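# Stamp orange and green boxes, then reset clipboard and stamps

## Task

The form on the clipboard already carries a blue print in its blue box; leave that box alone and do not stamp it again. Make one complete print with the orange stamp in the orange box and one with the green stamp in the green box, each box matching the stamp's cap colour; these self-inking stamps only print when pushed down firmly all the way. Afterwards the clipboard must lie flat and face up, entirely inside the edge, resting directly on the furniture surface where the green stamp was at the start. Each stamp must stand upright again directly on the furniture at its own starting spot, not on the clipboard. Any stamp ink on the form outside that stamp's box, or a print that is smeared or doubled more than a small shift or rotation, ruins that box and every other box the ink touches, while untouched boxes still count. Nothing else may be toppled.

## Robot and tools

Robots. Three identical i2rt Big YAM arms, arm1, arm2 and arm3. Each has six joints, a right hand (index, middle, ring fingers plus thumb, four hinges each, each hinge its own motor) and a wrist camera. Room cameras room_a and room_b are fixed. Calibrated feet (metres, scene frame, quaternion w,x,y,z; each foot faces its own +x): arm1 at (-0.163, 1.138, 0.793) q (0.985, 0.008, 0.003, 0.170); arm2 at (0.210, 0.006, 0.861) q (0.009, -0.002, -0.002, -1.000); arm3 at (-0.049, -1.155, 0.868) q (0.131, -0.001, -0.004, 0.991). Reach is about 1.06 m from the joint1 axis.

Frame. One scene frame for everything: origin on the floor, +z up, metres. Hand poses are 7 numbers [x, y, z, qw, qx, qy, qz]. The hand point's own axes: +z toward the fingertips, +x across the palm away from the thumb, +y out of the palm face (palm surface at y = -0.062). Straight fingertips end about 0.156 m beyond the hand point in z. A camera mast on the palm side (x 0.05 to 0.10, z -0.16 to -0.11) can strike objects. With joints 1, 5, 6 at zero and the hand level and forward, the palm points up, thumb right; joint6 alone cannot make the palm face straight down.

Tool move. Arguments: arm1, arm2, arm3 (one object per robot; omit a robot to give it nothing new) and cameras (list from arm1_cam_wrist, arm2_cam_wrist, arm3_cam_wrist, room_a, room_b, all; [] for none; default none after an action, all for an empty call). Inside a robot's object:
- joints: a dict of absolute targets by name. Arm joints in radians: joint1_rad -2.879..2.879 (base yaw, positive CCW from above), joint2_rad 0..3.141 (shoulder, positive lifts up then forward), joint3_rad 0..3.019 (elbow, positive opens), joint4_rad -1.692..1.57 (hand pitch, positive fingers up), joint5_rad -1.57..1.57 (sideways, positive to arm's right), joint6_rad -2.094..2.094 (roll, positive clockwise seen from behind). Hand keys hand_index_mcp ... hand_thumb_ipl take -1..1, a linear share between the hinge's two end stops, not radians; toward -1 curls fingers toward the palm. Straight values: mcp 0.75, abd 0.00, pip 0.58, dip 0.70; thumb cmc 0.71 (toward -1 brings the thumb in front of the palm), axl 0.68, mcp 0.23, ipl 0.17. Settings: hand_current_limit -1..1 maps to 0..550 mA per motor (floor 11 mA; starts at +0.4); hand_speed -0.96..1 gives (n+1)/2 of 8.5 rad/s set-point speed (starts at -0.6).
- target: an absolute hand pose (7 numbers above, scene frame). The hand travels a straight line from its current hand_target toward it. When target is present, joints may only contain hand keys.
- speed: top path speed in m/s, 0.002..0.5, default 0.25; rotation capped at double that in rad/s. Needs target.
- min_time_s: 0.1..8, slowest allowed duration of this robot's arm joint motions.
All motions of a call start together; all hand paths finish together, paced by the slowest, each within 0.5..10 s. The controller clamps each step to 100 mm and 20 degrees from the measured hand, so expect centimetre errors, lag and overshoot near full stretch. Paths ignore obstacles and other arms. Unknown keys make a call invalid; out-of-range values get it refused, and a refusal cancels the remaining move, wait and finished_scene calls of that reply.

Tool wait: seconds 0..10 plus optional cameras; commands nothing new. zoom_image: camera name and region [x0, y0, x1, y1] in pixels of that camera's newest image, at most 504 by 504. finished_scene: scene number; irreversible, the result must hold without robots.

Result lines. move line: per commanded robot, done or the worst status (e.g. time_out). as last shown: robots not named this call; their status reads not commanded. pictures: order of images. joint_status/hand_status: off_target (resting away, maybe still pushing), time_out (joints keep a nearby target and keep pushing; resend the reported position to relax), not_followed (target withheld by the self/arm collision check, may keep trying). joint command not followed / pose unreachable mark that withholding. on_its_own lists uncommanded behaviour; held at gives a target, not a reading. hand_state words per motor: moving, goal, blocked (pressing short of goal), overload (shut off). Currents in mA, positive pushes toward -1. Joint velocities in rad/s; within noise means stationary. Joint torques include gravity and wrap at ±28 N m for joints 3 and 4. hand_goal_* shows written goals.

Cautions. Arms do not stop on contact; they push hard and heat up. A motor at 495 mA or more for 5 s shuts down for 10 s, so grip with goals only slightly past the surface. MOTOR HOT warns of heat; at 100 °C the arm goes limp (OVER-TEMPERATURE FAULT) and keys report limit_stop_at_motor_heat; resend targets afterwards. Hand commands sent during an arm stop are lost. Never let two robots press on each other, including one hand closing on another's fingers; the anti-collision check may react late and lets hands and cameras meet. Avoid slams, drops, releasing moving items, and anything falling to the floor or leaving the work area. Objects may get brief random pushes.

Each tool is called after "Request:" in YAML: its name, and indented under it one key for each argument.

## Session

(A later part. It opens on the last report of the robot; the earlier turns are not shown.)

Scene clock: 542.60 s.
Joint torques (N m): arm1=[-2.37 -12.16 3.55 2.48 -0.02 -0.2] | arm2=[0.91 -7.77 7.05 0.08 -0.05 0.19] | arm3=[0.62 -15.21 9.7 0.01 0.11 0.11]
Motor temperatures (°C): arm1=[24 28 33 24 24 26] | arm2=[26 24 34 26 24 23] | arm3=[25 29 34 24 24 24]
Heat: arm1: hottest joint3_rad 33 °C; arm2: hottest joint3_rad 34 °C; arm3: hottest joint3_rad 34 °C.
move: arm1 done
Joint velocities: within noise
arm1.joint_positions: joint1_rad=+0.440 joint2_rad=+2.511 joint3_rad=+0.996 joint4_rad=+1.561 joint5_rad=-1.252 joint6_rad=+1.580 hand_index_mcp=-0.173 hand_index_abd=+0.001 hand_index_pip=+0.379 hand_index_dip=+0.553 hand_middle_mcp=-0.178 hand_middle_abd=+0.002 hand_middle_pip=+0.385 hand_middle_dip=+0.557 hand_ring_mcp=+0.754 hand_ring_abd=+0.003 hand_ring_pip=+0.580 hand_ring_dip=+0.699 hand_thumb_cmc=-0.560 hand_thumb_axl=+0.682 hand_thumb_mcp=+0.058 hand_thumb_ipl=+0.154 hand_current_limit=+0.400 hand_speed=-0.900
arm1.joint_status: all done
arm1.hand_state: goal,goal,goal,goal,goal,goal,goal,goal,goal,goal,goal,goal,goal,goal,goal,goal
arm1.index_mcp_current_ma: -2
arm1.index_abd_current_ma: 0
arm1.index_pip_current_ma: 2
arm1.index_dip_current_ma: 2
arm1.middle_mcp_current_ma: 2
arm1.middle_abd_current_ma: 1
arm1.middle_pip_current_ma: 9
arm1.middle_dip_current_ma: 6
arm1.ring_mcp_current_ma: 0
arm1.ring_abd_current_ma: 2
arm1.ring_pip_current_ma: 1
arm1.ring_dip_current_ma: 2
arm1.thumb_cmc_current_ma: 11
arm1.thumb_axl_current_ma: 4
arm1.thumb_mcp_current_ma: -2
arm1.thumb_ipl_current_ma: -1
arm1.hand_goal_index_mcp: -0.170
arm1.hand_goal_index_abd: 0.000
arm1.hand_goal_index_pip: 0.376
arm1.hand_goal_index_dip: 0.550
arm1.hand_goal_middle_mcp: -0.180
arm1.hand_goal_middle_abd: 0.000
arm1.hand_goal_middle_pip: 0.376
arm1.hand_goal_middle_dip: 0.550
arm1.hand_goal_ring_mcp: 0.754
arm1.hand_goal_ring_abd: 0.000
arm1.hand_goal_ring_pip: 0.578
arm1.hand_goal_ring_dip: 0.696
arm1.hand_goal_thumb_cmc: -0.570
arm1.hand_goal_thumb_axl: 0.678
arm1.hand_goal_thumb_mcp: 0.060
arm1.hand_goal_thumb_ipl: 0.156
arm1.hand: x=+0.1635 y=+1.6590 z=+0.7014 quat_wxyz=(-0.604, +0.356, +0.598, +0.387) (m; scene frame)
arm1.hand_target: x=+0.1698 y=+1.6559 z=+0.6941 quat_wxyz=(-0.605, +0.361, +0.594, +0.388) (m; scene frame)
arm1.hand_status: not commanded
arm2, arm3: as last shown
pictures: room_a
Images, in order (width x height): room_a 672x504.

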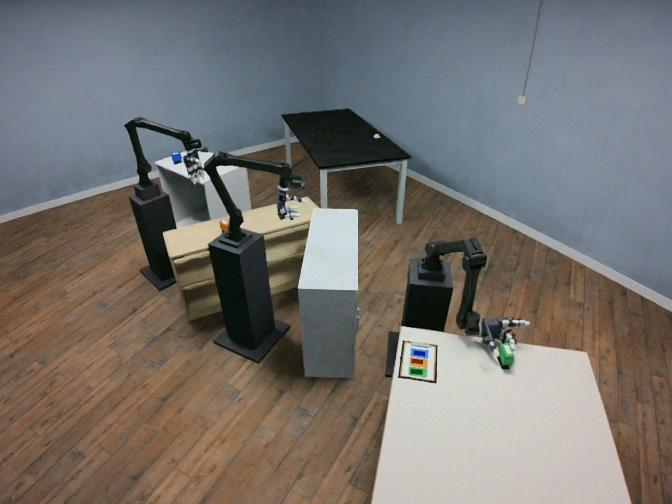

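Request:
move:
  arm1: {"joints": {"hand_index_mcp": -0.11, "hand_middle_mcp": -0.11, "hand_index_pip": 0.36, "hand_middle_pip": 0.36, "hand_thumb_mcp": 0.13, "hand_thumb_ipl": 0.168, "hand_thumb_cmc": -0.57}}
  cameras: ["room_a"]

Request:
zoom_image:
  camera: "room_a"
  region: [480, 325, 530, 375]

Scene clock: 543.47 s.
Joint torques (N m): arm1=[-2.2 -12.22 3.59 2.48 -0.01 -0.19] | arm2=[0.85 -7.77 7.05 0.08 -0.06 0.19] | arm3=[0.67 -15.27 9.7 -0.01 0.11 0.11]
Motor temperatures (°C): arm1=[24 28 33 24 24 26] | arm2=[26 24 34 26 24 23] | arm3=[25 29 34 24 24 24]
Heat: arm1: hottest joint3_rad 33 °C; arm2: hottest joint3_rad 34 °C; arm3: hottest joint3_rad 34 °C.
move: arm1 done
Joint velocities: within noise
arm1.joint_positions: joint1_rad=+0.440 joint2_rad=+2.511 joint3_rad=+0.996 joint4_rad=+1.561 joint5_rad=-1.252 joint6_rad=+1.580 hand_index_mcp=-0.113 hand_index_abd=+0.001 hand_index_pip=+0.363 hand_index_dip=+0.553 hand_middle_mcp=-0.113 hand_middle_abd=+0.002 hand_middle_pip=+0.363 hand_middle_dip=+0.553 hand_ring_mcp=+0.754 hand_ring_abd=+0.003 hand_ring_pip=+0.580 hand_ring_dip=+0.699 hand_thumb_cmc=-0.560 hand_thumb_axl=+0.681 hand_thumb_mcp=+0.128 hand_thumb_ipl=+0.166 hand_current_limit=+0.400 hand_speed=-0.900
arm1.joint_status: all done
arm1.hand_state: goal,goal,goal,goal,goal,goal,goal,goal,goal,goal,goal,goal,goal,goal,goal,goal
arm1.index_mcp_current_ma: -2
arm1.index_abd_current_ma: 0
arm1.index_pip_current_ma: 2
arm1.index_dip_current_ma: 2
arm1.middle_mcp_current_ma: -2
arm1.middle_abd_current_ma: 1
arm1.middle_pip_current_ma: 2
arm1.middle_dip_current_ma: 2
arm1.ring_mcp_current_ma: 0
arm1.ring_abd_current_ma: 2
arm1.ring_pip_current_ma: 1
arm1.ring_dip_current_ma: 2
arm1.thumb_cmc_current_ma: 11
arm1.thumb_axl_current_ma: 3
arm1.thumb_mcp_current_ma: -2
arm1.thumb_ipl_current_ma: -2
arm1.hand_goal_index_mcp: -0.110
arm1.hand_goal_index_abd: 0.000
arm1.hand_goal_index_pip: 0.360
arm1.hand_goal_index_dip: 0.550
arm1.hand_goal_middle_mcp: -0.110
arm1.hand_goal_middle_abd: 0.000
arm1.hand_goal_middle_pip: 0.360
arm1.hand_goal_middle_dip: 0.550
arm1.hand_goal_ring_mcp: 0.754
arm1.hand_goal_ring_abd: 0.000
arm1.hand_goal_ring_pip: 0.578
arm1.hand_goal_ring_dip: 0.696
arm1.hand_goal_thumb_cmc: -0.570
arm1.hand_goal_thumb_axl: 0.678
arm1.hand_goal_thumb_mcp: 0.130
arm1.hand_goal_thumb_ipl: 0.168
arm1.hand: x=+0.1635 y=+1.6590 z=+0.7014 quat_wxyz=(-0.604, +0.356, +0.598, +0.387) (m; scene frame)
arm1.hand_target: x=+0.1698 y=+1.6559 z=+0.6941 quat_wxyz=(-0.605, +0.361, +0.594, +0.388) (m; scene frame)
arm1.hand_status: not commanded
arm2.joint_positions: joint1_rad=-0.860 joint2_rad=+1.274 joint3_rad=+0.985 joint4_rad=-1.490 joint5_rad=-0.005 joint6_rad=+0.059 hand_index_mcp=+0.272 hand_index_abd=-0.001 hand_index_pip=-0.365 hand_index_dip=+0.700 hand_middle_mcp=+0.272 hand_middle_abd=+0.001 hand_middle_pip=-0.365 hand_middle_dip=+0.699 hand_ring_mcp=+0.282 hand_ring_abd=+0.001 hand_ring_pip=-0.409 hand_ring_dip=+0.700 hand_thumb_cmc=-0.569 hand_thumb_axl=+0.679 hand_thumb_mcp=+0.171 hand_thumb_ipl=+0.096 hand_current_limit=+0.750 hand_speed=-0.750
arm2.joint_status: not commanded
arm2.hand_state: goal,goal,goal,goal,goal,goal,goal,goal,goal,goal,goal,goal,goal,goal,goal,goal
arm2.index_mcp_current_ma: 7
arm2.index_abd_current_ma: -2
arm2.index_pip_current_ma: 26
arm2.index_dip_current_ma: 12
arm2.middle_mcp_current_ma: 8
arm2.middle_abd_current_ma: 2
arm2.middle_pip_current_ma: 24
arm2.middle_dip_current_ma: 10
arm2.ring_mcp_current_ma: 8
arm2.ring_abd_current_ma: 2
arm2.ring_pip_current_ma: 24
arm2.ring_dip_current_ma: 13
arm2.thumb_cmc_current_ma: 3
arm2.thumb_axl_current_ma: 2
arm2.thumb_mcp_current_ma: -45
arm2.thumb_ipl_current_ma: -21
arm2.hand_goal_index_mcp: 0.270
arm2.hand_goal_index_abd: 0.000
arm2.hand_goal_index_pip: -0.372
arm2.hand_goal_index_dip: 0.696
arm2.hand_goal_middle_mcp: 0.270
arm2.hand_goal_middle_abd: 0.000
arm2.hand_goal_middle_pip: -0.372
arm2.hand_goal_middle_dip: 0.696
arm2.hand_goal_ring_mcp: 0.280
arm2.hand_goal_ring_abd: 0.000
arm2.hand_goal_ring_pip: -0.416
arm2.hand_goal_ring_dip: 0.696
arm2.hand_goal_thumb_cmc: -0.570
arm2.hand_goal_thumb_axl: 0.678
arm2.hand_goal_thumb_mcp: 0.180
arm2.hand_goal_thumb_ipl: 0.100
arm2.hand: x=-0.0170 y=+0.3023 z=+1.0042 quat_wxyz=(-0.035, +0.327, -0.939, +0.099) (m; scene frame)
arm2.hand_target: x=-0.0192 y=+0.3001 z=+1.0047 quat_wxyz=(-0.034, +0.326, -0.940, +0.095) (m; scene frame)
arm2.hand_status: not commanded
arm3.joint_positions: joint1_rad=-0.904 joint2_rad=+1.502 joint3_rad=+1.208 joint4_rad=-1.158 joint5_rad=-0.005 joint6_rad=+0.545 hand_index_mcp=+0.752 hand_index_abd=-0.003 hand_index_pip=+0.574 hand_index_dip=+0.693 hand_middle_mcp=+0.753 hand_middle_abd=-0.003 hand_middle_pip=+0.578 hand_middle_dip=+0.698 hand_ring_mcp=+0.753 hand_ring_abd=-0.002 hand_ring_pip=+0.578 hand_ring_dip=+0.698 hand_thumb_cmc=-0.569 hand_thumb_axl=+0.679 hand_thumb_mcp=+0.166 hand_thumb_ipl=+0.166 hand_current_limit=+0.750 hand_speed=-0.900
arm3.joint_status: not commanded
arm3.hand_state: goal,goal,goal,goal,goal,goal,goal,goal,goal,goal,goal,goal,goal,goal,goal,goal
arm3.index_mcp_current_ma: -4
arm3.index_abd_current_ma: -4
arm3.index_pip_current_ma: -4
arm3.index_dip_current_ma: -5
arm3.middle_mcp_current_ma: -2
arm3.middle_abd_current_ma: -4
arm3.middle_pip_current_ma: 3
arm3.middle_dip_current_ma: 3
arm3.ring_mcp_current_ma: -1
arm3.ring_abd_current_ma: -2
arm3.ring_pip_current_ma: 3
arm3.ring_dip_current_ma: 4
arm3.thumb_cmc_current_ma: 2
arm3.thumb_axl_current_ma: 3
arm3.thumb_mcp_current_ma: -10
arm3.thumb_ipl_current_ma: -5
arm3.hand_goal_index_mcp: 0.754
arm3.hand_goal_index_abd: 0.000
arm3.hand_goal_index_pip: 0.576
arm3.hand_goal_index_dip: 0.696
arm3.hand_goal_middle_mcp: 0.754
arm3.hand_goal_middle_abd: 0.000
arm3.hand_goal_middle_pip: 0.576
arm3.hand_goal_middle_dip: 0.696
arm3.hand_goal_ring_mcp: 0.754
arm3.hand_goal_ring_abd: 0.000
arm3.hand_goal_ring_pip: 0.576
arm3.hand_goal_ring_dip: 0.696
arm3.hand_goal_thumb_cmc: -0.570
arm3.hand_goal_thumb_axl: 0.678
arm3.hand_goal_thumb_mcp: 0.170
arm3.hand_goal_thumb_ipl: 0.168
arm3.hand: x=-0.1949 y=-0.6542 z=+1.0342 quat_wxyz=(-0.027, +0.070, +0.996, +0.055) (m; scene frame)
arm3.hand_target: x=-0.1936 y=-0.6602 z=+1.0308 quat_wxyz=(-0.023, +0.073, +0.996, +0.048) (m; scene frame)
arm3.hand_status: not commanded
pictures: room_a
Images, in order (width x height): room_a 672x504.

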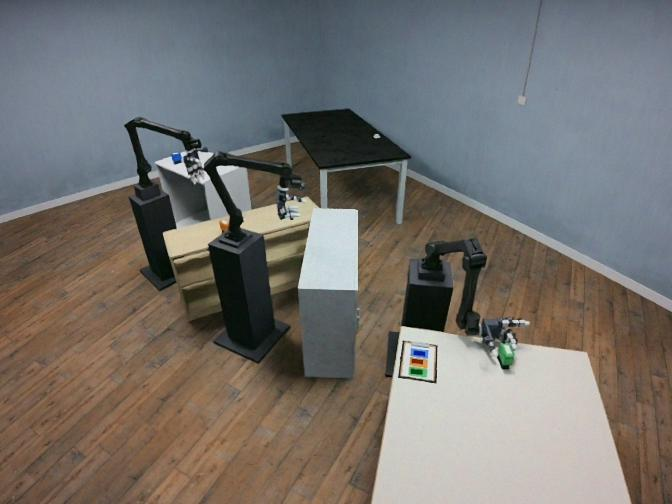

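Scaled by 10.080 from the camera's 672x504 image, which has a finer 960x720 frame.

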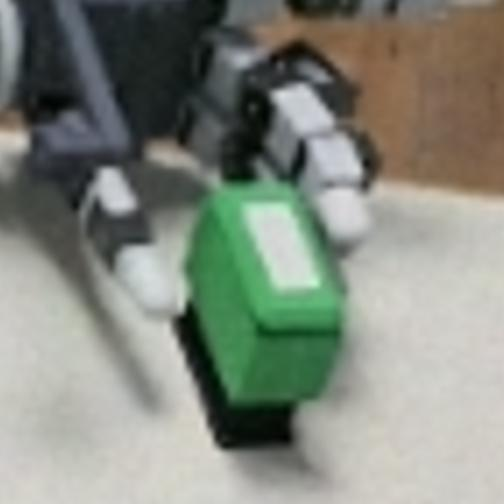

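Request:
move:
  arm1: {"joints": {"hand_index_mcp": -0.05, "hand_middle_mcp": -0.05, "hand_index_pip": 0.36, "hand_middle_pip": 0.36, "hand_thumb_mcp": 0.17, "hand_thumb_ipl": 0.168, "hand_thumb_cmc": -0.57}}
  cameras: ["room_a", "room_b", "arm1_cam_wrist"]

Scene clock: 544.40 s.
Joint torques (N m): arm1=[-2.32 -12.16 3.56 2.47 -0.02 -0.18] | arm2=[0.91 -7.77 7.05 0.1 -0.05 0.18] | arm3=[0.62 -15.27 9.72 0.02 0.1 0.11]
Motor temperatures (°C): arm1=[24 28 33 24 24 26] | arm2=[26 24 34 26 24 23] | arm3=[25 29 34 24 24 24]
Heat: arm1: hottest joint3_rad 33 °C; arm2: hottest joint3_rad 34 °C; arm3: hottest joint3_rad 34 °C.
move: arm1 done
Joint velocities: within noise
arm1.joint_positions: joint1_rad=+0.440 joint2_rad=+2.511 joint3_rad=+0.996 joint4_rad=+1.561 joint5_rad=-1.252 joint6_rad=+1.580 hand_index_mcp=-0.053 hand_index_abd=+0.001 hand_index_pip=+0.362 hand_index_dip=+0.553 hand_middle_mcp=-0.053 hand_middle_abd=+0.002 hand_middle_pip=+0.363 hand_middle_dip=+0.553 hand_ring_mcp=+0.754 hand_ring_abd=+0.003 hand_ring_pip=+0.580 hand_ring_dip=+0.699 hand_thumb_cmc=-0.560 hand_thumb_axl=+0.681 hand_thumb_mcp=+0.168 hand_thumb_ipl=+0.166 hand_current_limit=+0.400 hand_speed=-0.900
arm1.joint_status: all done
arm1.hand_state: goal,goal,goal,goal,goal,goal,goal,goal,goal,goal,goal,goal,goal,goal,goal,goal
arm1.index_mcp_current_ma: -2
arm1.index_abd_current_ma: 0
arm1.index_pip_current_ma: 1
arm1.index_dip_current_ma: 2
arm1.middle_mcp_current_ma: -2
arm1.middle_abd_current_ma: 1
arm1.middle_pip_current_ma: 2
arm1.middle_dip_current_ma: 2
arm1.ring_mcp_current_ma: 0
arm1.ring_abd_current_ma: 2
arm1.ring_pip_current_ma: 1
arm1.ring_dip_current_ma: 2
arm1.thumb_cmc_current_ma: 11
arm1.thumb_axl_current_ma: 2
arm1.thumb_mcp_current_ma: -2
arm1.thumb_ipl_current_ma: -2
arm1.hand_goal_index_mcp: -0.050
arm1.hand_goal_index_abd: 0.000
arm1.hand_goal_index_pip: 0.360
arm1.hand_goal_index_dip: 0.550
arm1.hand_goal_middle_mcp: -0.050
arm1.hand_goal_middle_abd: 0.000
arm1.hand_goal_middle_pip: 0.360
arm1.hand_goal_middle_dip: 0.550
arm1.hand_goal_ring_mcp: 0.754
arm1.hand_goal_ring_abd: 0.000
arm1.hand_goal_ring_pip: 0.578
arm1.hand_goal_ring_dip: 0.696
arm1.hand_goal_thumb_cmc: -0.570
arm1.hand_goal_thumb_axl: 0.678
arm1.hand_goal_thumb_mcp: 0.170
arm1.hand_goal_thumb_ipl: 0.168
arm1.hand: x=+0.1635 y=+1.6590 z=+0.7014 quat_wxyz=(-0.604, +0.356, +0.598, +0.387) (m; scene frame)
arm1.hand_target: x=+0.1698 y=+1.6559 z=+0.6941 quat_wxyz=(-0.605, +0.361, +0.594, +0.388) (m; scene frame)
arm1.hand_status: not commanded
arm2, arm3: as last shown
pictures: arm1_cam_wrist, room_a, room_b
Images, in order (width x height): arm1_cam_wrist 672x504, room_a 672x504, room_b 672x504.

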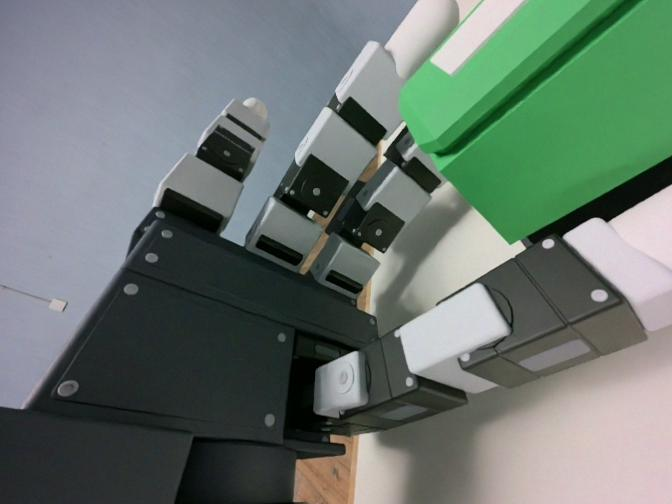

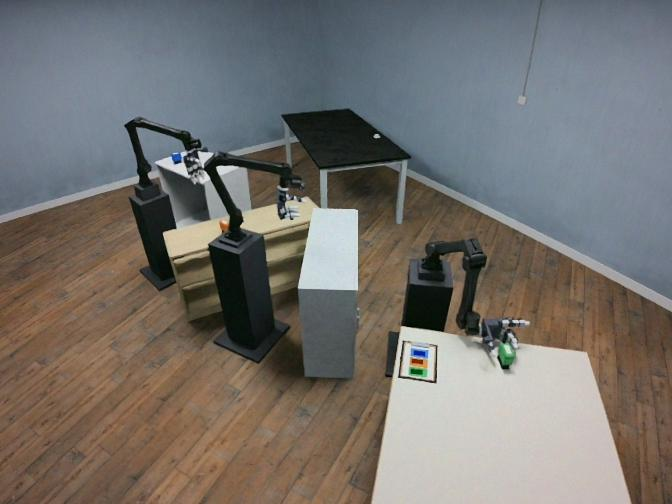

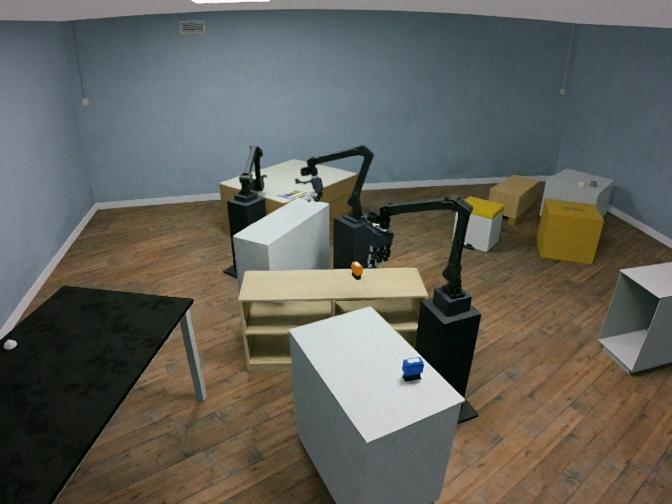

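Request:
zoom_image:
  camera: "arm1_cam_wrist"
  region: [380, 100, 672, 400]

Request:
zoom_image:
  camera: "room_a"
  region: [480, 315, 530, 375]

Scaled by 1.680 from the camera's 672x504 image, which has a finer 960x720 frame.

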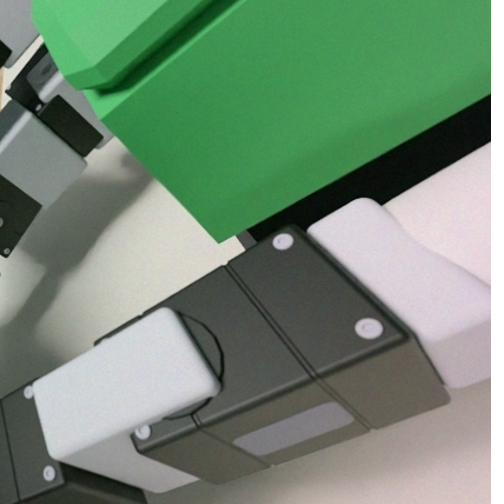

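Scaled by 8.400 from the camera's 672x504 image, which has a finer 960x720 frame.

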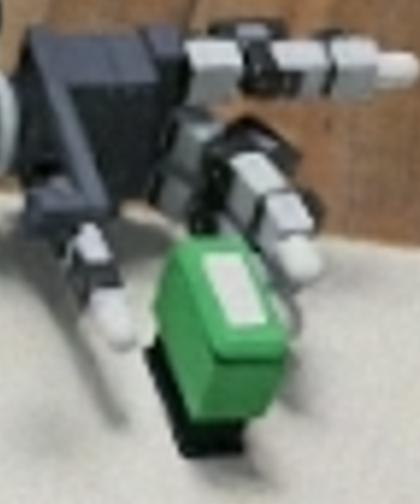

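Request:
move:
  arm1: {"target": [0.1698, 1.6559, 0.725, 0.605, -0.361, -0.594, -0.388], "speed": 0.05}
  cameras: ["room_a", "arm1_cam_wrist"]

Request:
zoom_image:
  camera: "room_a"
  region: [480, 315, 530, 375]

Scene clock: 545.90 s.
Joint torques (N m): arm1=[-2.26 -14.74 1.91 1.37 0.01 -0.17] | arm2=[0.91 -7.82 7.05 0.09 -0.06 0.19] | arm3=[0.62 -15.21 9.72 0.01 0.11 0.11]
Motor temperatures (°C): arm1=[24 28 33 24 24 26] | arm2=[26 24 34 26 24 23] | arm3=[25 29 34 24 24 24]
Heat: arm1: hottest joint3_rad 33 °C; arm2: hottest joint3_rad 34 °C; arm3: hottest joint3_rad 34 °C.
move: arm1 done
Joint velocities: within noise
arm1.joint_positions: joint1_rad=+0.440 joint2_rad=+2.460 joint3_rad=+0.970 joint4_rad=+1.545 joint5_rad=-1.252 joint6_rad=+1.581 hand_index_mcp=-0.053 hand_index_abd=+0.001 hand_index_pip=+0.362 hand_index_dip=+0.553 hand_middle_mcp=-0.053 hand_middle_abd=+0.002 hand_middle_pip=+0.363 hand_middle_dip=+0.553 hand_ring_mcp=+0.754 hand_ring_abd=+0.003 hand_ring_pip=+0.580 hand_ring_dip=+0.699 hand_thumb_cmc=-0.560 hand_thumb_axl=+0.681 hand_thumb_mcp=+0.168 hand_thumb_ipl=+0.166 hand_current_limit=+0.400 hand_speed=-0.900
arm1.joint_status: not commanded
arm1.hand_state: goal,goal,goal,goal,goal,goal,goal,goal,goal,goal,goal,goal,goal,goal,goal,goal
arm1.index_mcp_current_ma: -2
arm1.index_abd_current_ma: 1
arm1.index_pip_current_ma: 1
arm1.index_dip_current_ma: 2
arm1.middle_mcp_current_ma: -2
arm1.middle_abd_current_ma: 1
arm1.middle_pip_current_ma: 2
arm1.middle_dip_current_ma: 2
arm1.ring_mcp_current_ma: 0
arm1.ring_abd_current_ma: 2
arm1.ring_pip_current_ma: 1
arm1.ring_dip_current_ma: 2
arm1.thumb_cmc_current_ma: 11
arm1.thumb_axl_current_ma: 2
arm1.thumb_mcp_current_ma: -2
arm1.thumb_ipl_current_ma: -2
arm1.hand_goal_index_mcp: -0.050
arm1.hand_goal_index_abd: 0.000
arm1.hand_goal_index_pip: 0.360
arm1.hand_goal_index_dip: 0.550
arm1.hand_goal_middle_mcp: -0.050
arm1.hand_goal_middle_abd: 0.000
arm1.hand_goal_middle_pip: 0.360
arm1.hand_goal_middle_dip: 0.550
arm1.hand_goal_ring_mcp: 0.754
arm1.hand_goal_ring_abd: 0.000
arm1.hand_goal_ring_pip: 0.578
arm1.hand_goal_ring_dip: 0.696
arm1.hand_goal_thumb_cmc: -0.570
arm1.hand_goal_thumb_axl: 0.678
arm1.hand_goal_thumb_mcp: 0.170
arm1.hand_goal_thumb_ipl: 0.168
arm1.hand: x=+0.1642 y=+1.6593 z=+0.7214 quat_wxyz=(-0.604, +0.353, +0.599, +0.390) (m; scene frame)
arm1.hand_target: x=+0.1697 y=+1.6559 z=+0.7250 quat_wxyz=(-0.605, +0.361, +0.594, +0.388) (m; scene frame)
arm1.hand_status: done (0.007 m and 1.1 deg from the pose sent, 0.025 m and 0.7 deg at the start)
arm2, arm3: as last shown
pictures: arm1_cam_wrist, room_a
Images, in order (width x height): arm1_cam_wrist 672x504, room_a 672x504.

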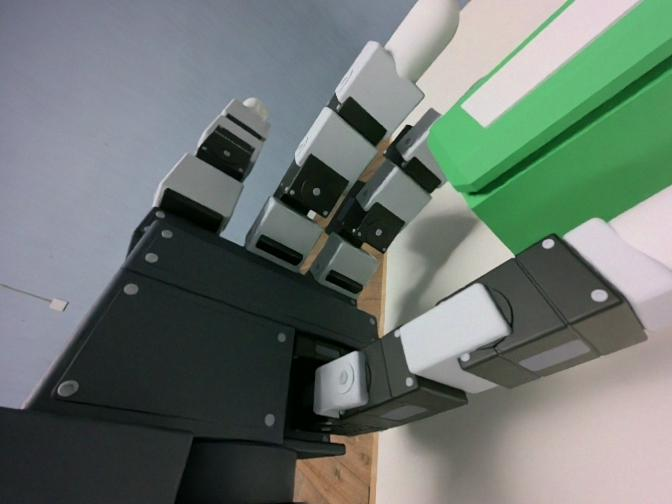

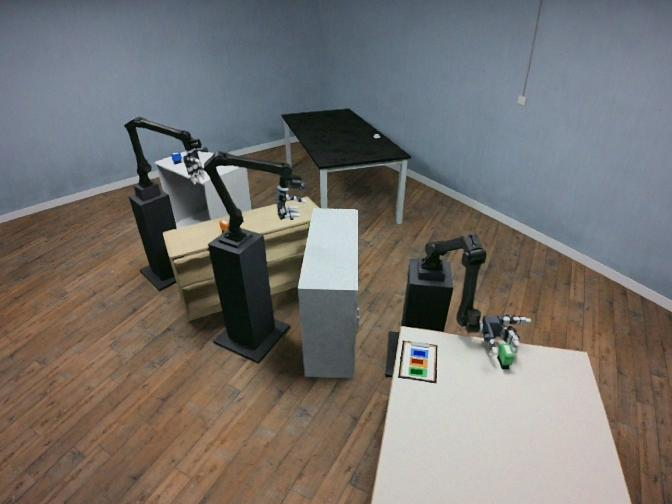

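Scaled by 8.400 from the camera's 672x504 image, which has a finer 960x720 frame.

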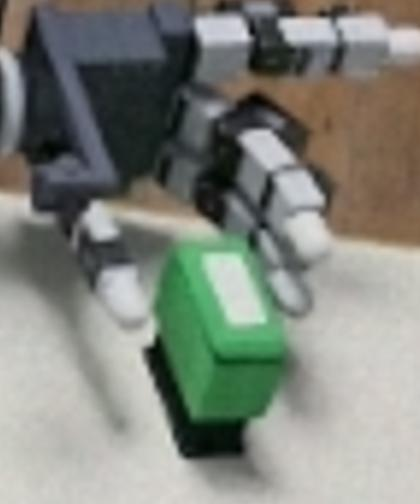

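Request:
move:
  arm1: {"target": [0.1698, 1.6559, 0.80, 0.605, -0.361, -0.594, -0.388], "speed": 0.08}
  cameras: ["room_a"]

Request:
zoom_image:
  camera: "room_a"
  region: [480, 315, 530, 375]

Scene clock: 547.60 s.
Joint torques (N m): arm1=[-1.96 -13.92 3.11 1.43 0.11 -0.21] | arm2=[0.91 -7.77 7.05 0.09 -0.06 0.18] | arm3=[0.67 -15.27 9.7 -0.01 0.11 0.11]
Motor temperatures (°C): arm1=[24 28 32 24 24 26] | arm2=[26 24 34 26 24 23] | arm3=[25 29 34 24 24 24]
Heat: arm1: hottest joint3_rad 32 °C; arm2: hottest joint3_rad 34 °C; arm3: hottest joint3_rad 34 °C.
move: arm1 done
Joint velocities: within noise
arm1.joint_positions: joint1_rad=+0.440 joint2_rad=+2.241 joint3_rad=+0.883 joint4_rad=+1.414 joint5_rad=-1.252 joint6_rad=+1.585 hand_index_mcp=-0.053 hand_index_abd=+0.002 hand_index_pip=+0.362 hand_index_dip=+0.553 hand_middle_mcp=-0.053 hand_middle_abd=+0.002 hand_middle_pip=+0.363 hand_middle_dip=+0.553 hand_ring_mcp=+0.754 hand_ring_abd=+0.003 hand_ring_pip=+0.580 hand_ring_dip=+0.699 hand_thumb_cmc=-0.560 hand_thumb_axl=+0.681 hand_thumb_mcp=+0.168 hand_thumb_ipl=+0.166 hand_current_limit=+0.400 hand_speed=-0.900
arm1.joint_status: not commanded
arm1.hand_state: goal,goal,goal,goal,goal,goal,goal,goal,goal,goal,goal,goal,goal,goal,goal,goal
arm1.index_mcp_current_ma: -2
arm1.index_abd_current_ma: 1
arm1.index_pip_current_ma: 1
arm1.index_dip_current_ma: 2
arm1.middle_mcp_current_ma: -2
arm1.middle_abd_current_ma: 1
arm1.middle_pip_current_ma: 2
arm1.middle_dip_current_ma: 2
arm1.ring_mcp_current_ma: 0
arm1.ring_abd_current_ma: 2
arm1.ring_pip_current_ma: 1
arm1.ring_dip_current_ma: 2
arm1.thumb_cmc_current_ma: 11
arm1.thumb_axl_current_ma: 2
arm1.thumb_mcp_current_ma: -2
arm1.thumb_ipl_current_ma: -2
arm1.hand_goal_index_mcp: -0.050
arm1.hand_goal_index_abd: 0.000
arm1.hand_goal_index_pip: 0.360
arm1.hand_goal_index_dip: 0.550
arm1.hand_goal_middle_mcp: -0.050
arm1.hand_goal_middle_abd: 0.000
arm1.hand_goal_middle_pip: 0.360
arm1.hand_goal_middle_dip: 0.550
arm1.hand_goal_ring_mcp: 0.754
arm1.hand_goal_ring_abd: 0.000
arm1.hand_goal_ring_pip: 0.578
arm1.hand_goal_ring_dip: 0.696
arm1.hand_goal_thumb_cmc: -0.570
arm1.hand_goal_thumb_axl: 0.678
arm1.hand_goal_thumb_mcp: 0.170
arm1.hand_goal_thumb_ipl: 0.168
arm1.hand: x=+0.1658 y=+1.6592 z=+0.7971 quat_wxyz=(-0.604, +0.354, +0.598, +0.390) (m; scene frame)
arm1.hand_target: x=+0.1697 y=+1.6560 z=+0.7999 quat_wxyz=(-0.605, +0.361, +0.594, +0.388) (m; scene frame)
arm1.hand_status: done (0.006 m and 1.0 deg from the pose sent, 0.079 m and 1.1 deg at the start)
arm2, arm3: as last shown
pictures: room_a
Images, in order (width x height): room_a 672x504.

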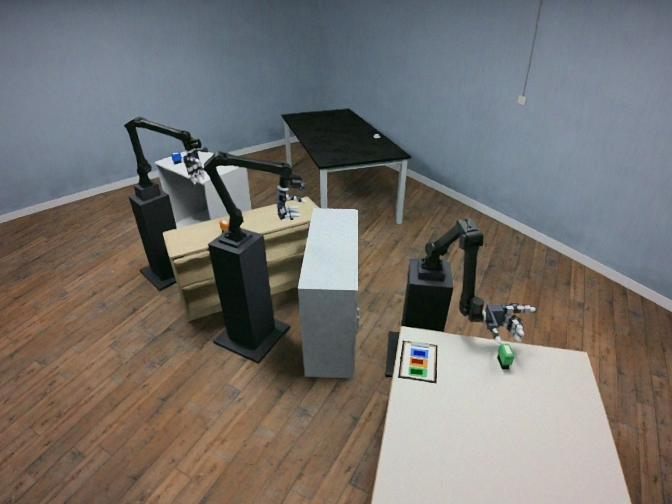

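Scaled by 8.400 from the camera's 672x504 image, which has a finer 960x720 frame.

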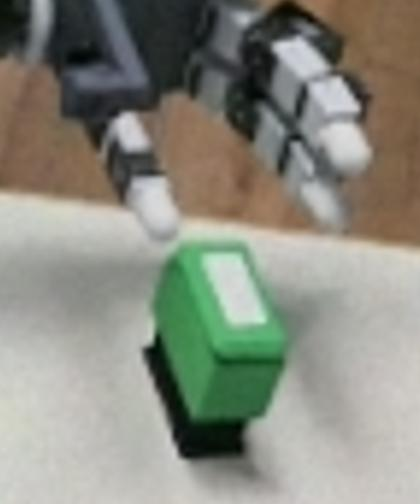

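Stamp stands free. Raise a bit more and do the final check.

Request:
move:
  arm1: {"target": [0.1698, 1.6559, 0.92, 0.605, -0.361, -0.594, -0.388], "speed": 0.15}
  cameras: ["room_a", "room_b"]

Request:
zoom_image:
  camera: "room_a"
  region: [390, 330, 530, 395]

Request:
zoom_image:
  camera: "room_b"
  region: [330, 240, 450, 320]

Request:
zoom_image:
  camera: "room_a"
  region: [395, 335, 445, 390]

Scene clock: 549.17 s.
Joint torques (N m): arm1=[-1.67 -12.04 5.64 1.44 0.23 -0.3] | arm2=[0.91 -7.82 7.08 0.09 -0.05 0.19] | arm3=[0.67 -15.21 9.72 0.01 0.1 0.11]
Motor temperatures (°C): arm1=[24 28 32 24 24 26] | arm2=[26 24 34 26 24 23] | arm3=[25 29 34 24 24 24]
Heat: arm1: hottest joint3_rad 32 °C; arm2: hottest joint3_rad 34 °C; arm3: hottest joint3_rad 34 °C.
move: arm1 done
Joint velocities: within noise
arm1.joint_positions: joint1_rad=+0.440 joint2_rad=+1.894 joint3_rad=+0.831 joint4_rad=+1.123 joint5_rad=-1.251 joint6_rad=+1.594 hand_index_mcp=-0.053 hand_index_abd=+0.002 hand_index_pip=+0.362 hand_index_dip=+0.553 hand_middle_mcp=-0.052 hand_middle_abd=+0.002 hand_middle_pip=+0.363 hand_middle_dip=+0.553 hand_ring_mcp=+0.754 hand_ring_abd=+0.003 hand_ring_pip=+0.580 hand_ring_dip=+0.699 hand_thumb_cmc=-0.560 hand_thumb_axl=+0.681 hand_thumb_mcp=+0.168 hand_thumb_ipl=+0.166 hand_current_limit=+0.400 hand_speed=-0.900
arm1.joint_status: not commanded
arm1.hand_state: goal,goal,goal,goal,goal,goal,goal,goal,goal,goal,goal,goal,goal,goal,goal,goal
arm1.index_mcp_current_ma: -2
arm1.index_abd_current_ma: 1
arm1.index_pip_current_ma: 1
arm1.index_dip_current_ma: 2
arm1.middle_mcp_current_ma: -2
arm1.middle_abd_current_ma: 1
arm1.middle_pip_current_ma: 2
arm1.middle_dip_current_ma: 2
arm1.ring_mcp_current_ma: 0
arm1.ring_abd_current_ma: 2
arm1.ring_pip_current_ma: 1
arm1.ring_dip_current_ma: 2
arm1.thumb_cmc_current_ma: 11
arm1.thumb_axl_current_ma: 2
arm1.thumb_mcp_current_ma: -2
arm1.thumb_ipl_current_ma: -2
arm1.hand_goal_index_mcp: -0.050
arm1.hand_goal_index_abd: 0.000
arm1.hand_goal_index_pip: 0.360
arm1.hand_goal_index_dip: 0.550
arm1.hand_goal_middle_mcp: -0.050
arm1.hand_goal_middle_abd: 0.000
arm1.hand_goal_middle_pip: 0.360
arm1.hand_goal_middle_dip: 0.550
arm1.hand_goal_ring_mcp: 0.754
arm1.hand_goal_ring_abd: 0.000
arm1.hand_goal_ring_pip: 0.578
arm1.hand_goal_ring_dip: 0.696
arm1.hand_goal_thumb_cmc: -0.570
arm1.hand_goal_thumb_axl: 0.678
arm1.hand_goal_thumb_mcp: 0.170
arm1.hand_goal_thumb_ipl: 0.168
arm1.hand: x=+0.1678 y=+1.6583 z=+0.9198 quat_wxyz=(-0.605, +0.356, +0.597, +0.389) (m; scene frame)
arm1.hand_target: x=+0.1697 y=+1.6560 z=+0.9199 quat_wxyz=(-0.605, +0.361, +0.594, +0.388) (m; scene frame)
arm1.hand_status: done (0.003 m and 0.7 deg from the pose sent, 0.123 m and 1.0 deg at the start)
arm2, arm3: as last shown
pictures: room_a, room_b
Images, in order (width x height): room_a 672x504, room_b 672x504.

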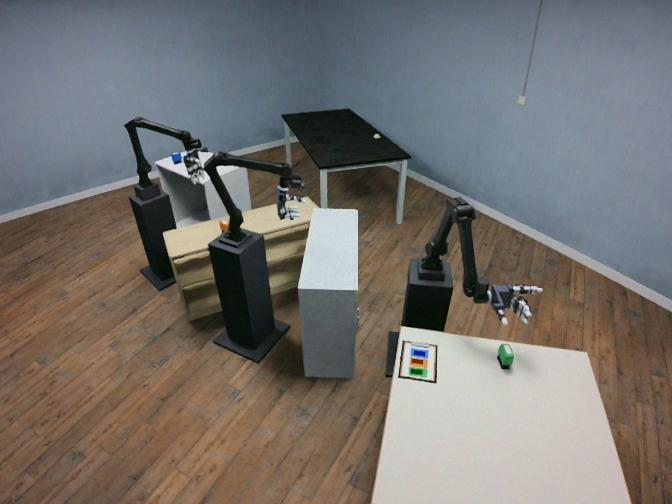

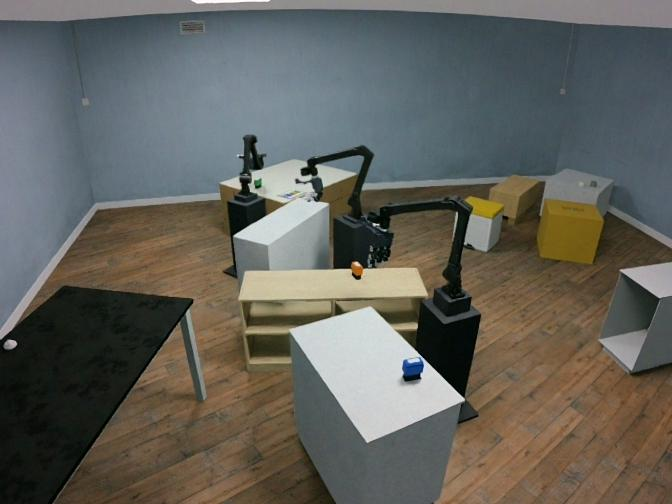

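Scaled by 3.600 from the camera's 672x504 image, which has a finer 960x720 frame.

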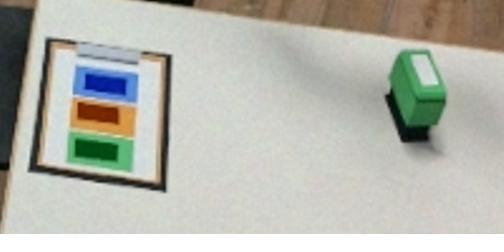

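Scaled by 4.200 from the camera's 672x504 image, which has a finer 960x720 frame.

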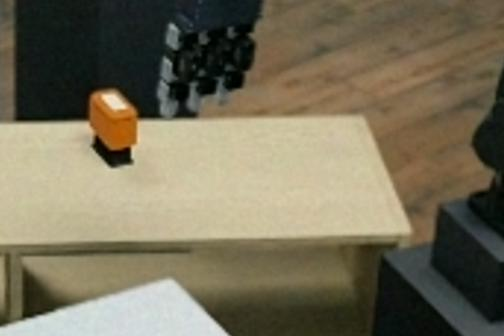

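Scaled by 9.164 from the camera's 672x504 image, which has a finer 960x720 frame.

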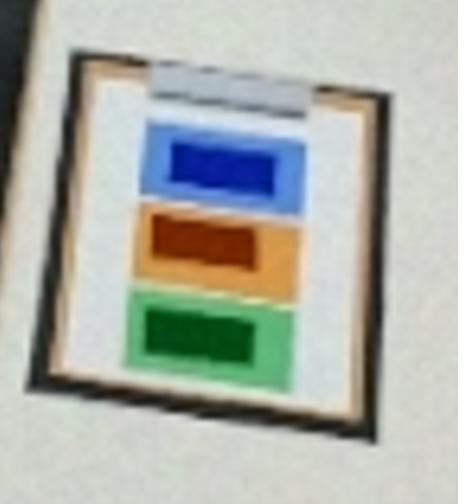

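Request:
finished_scene:
  scene: 2

The scene is finished: the task was done.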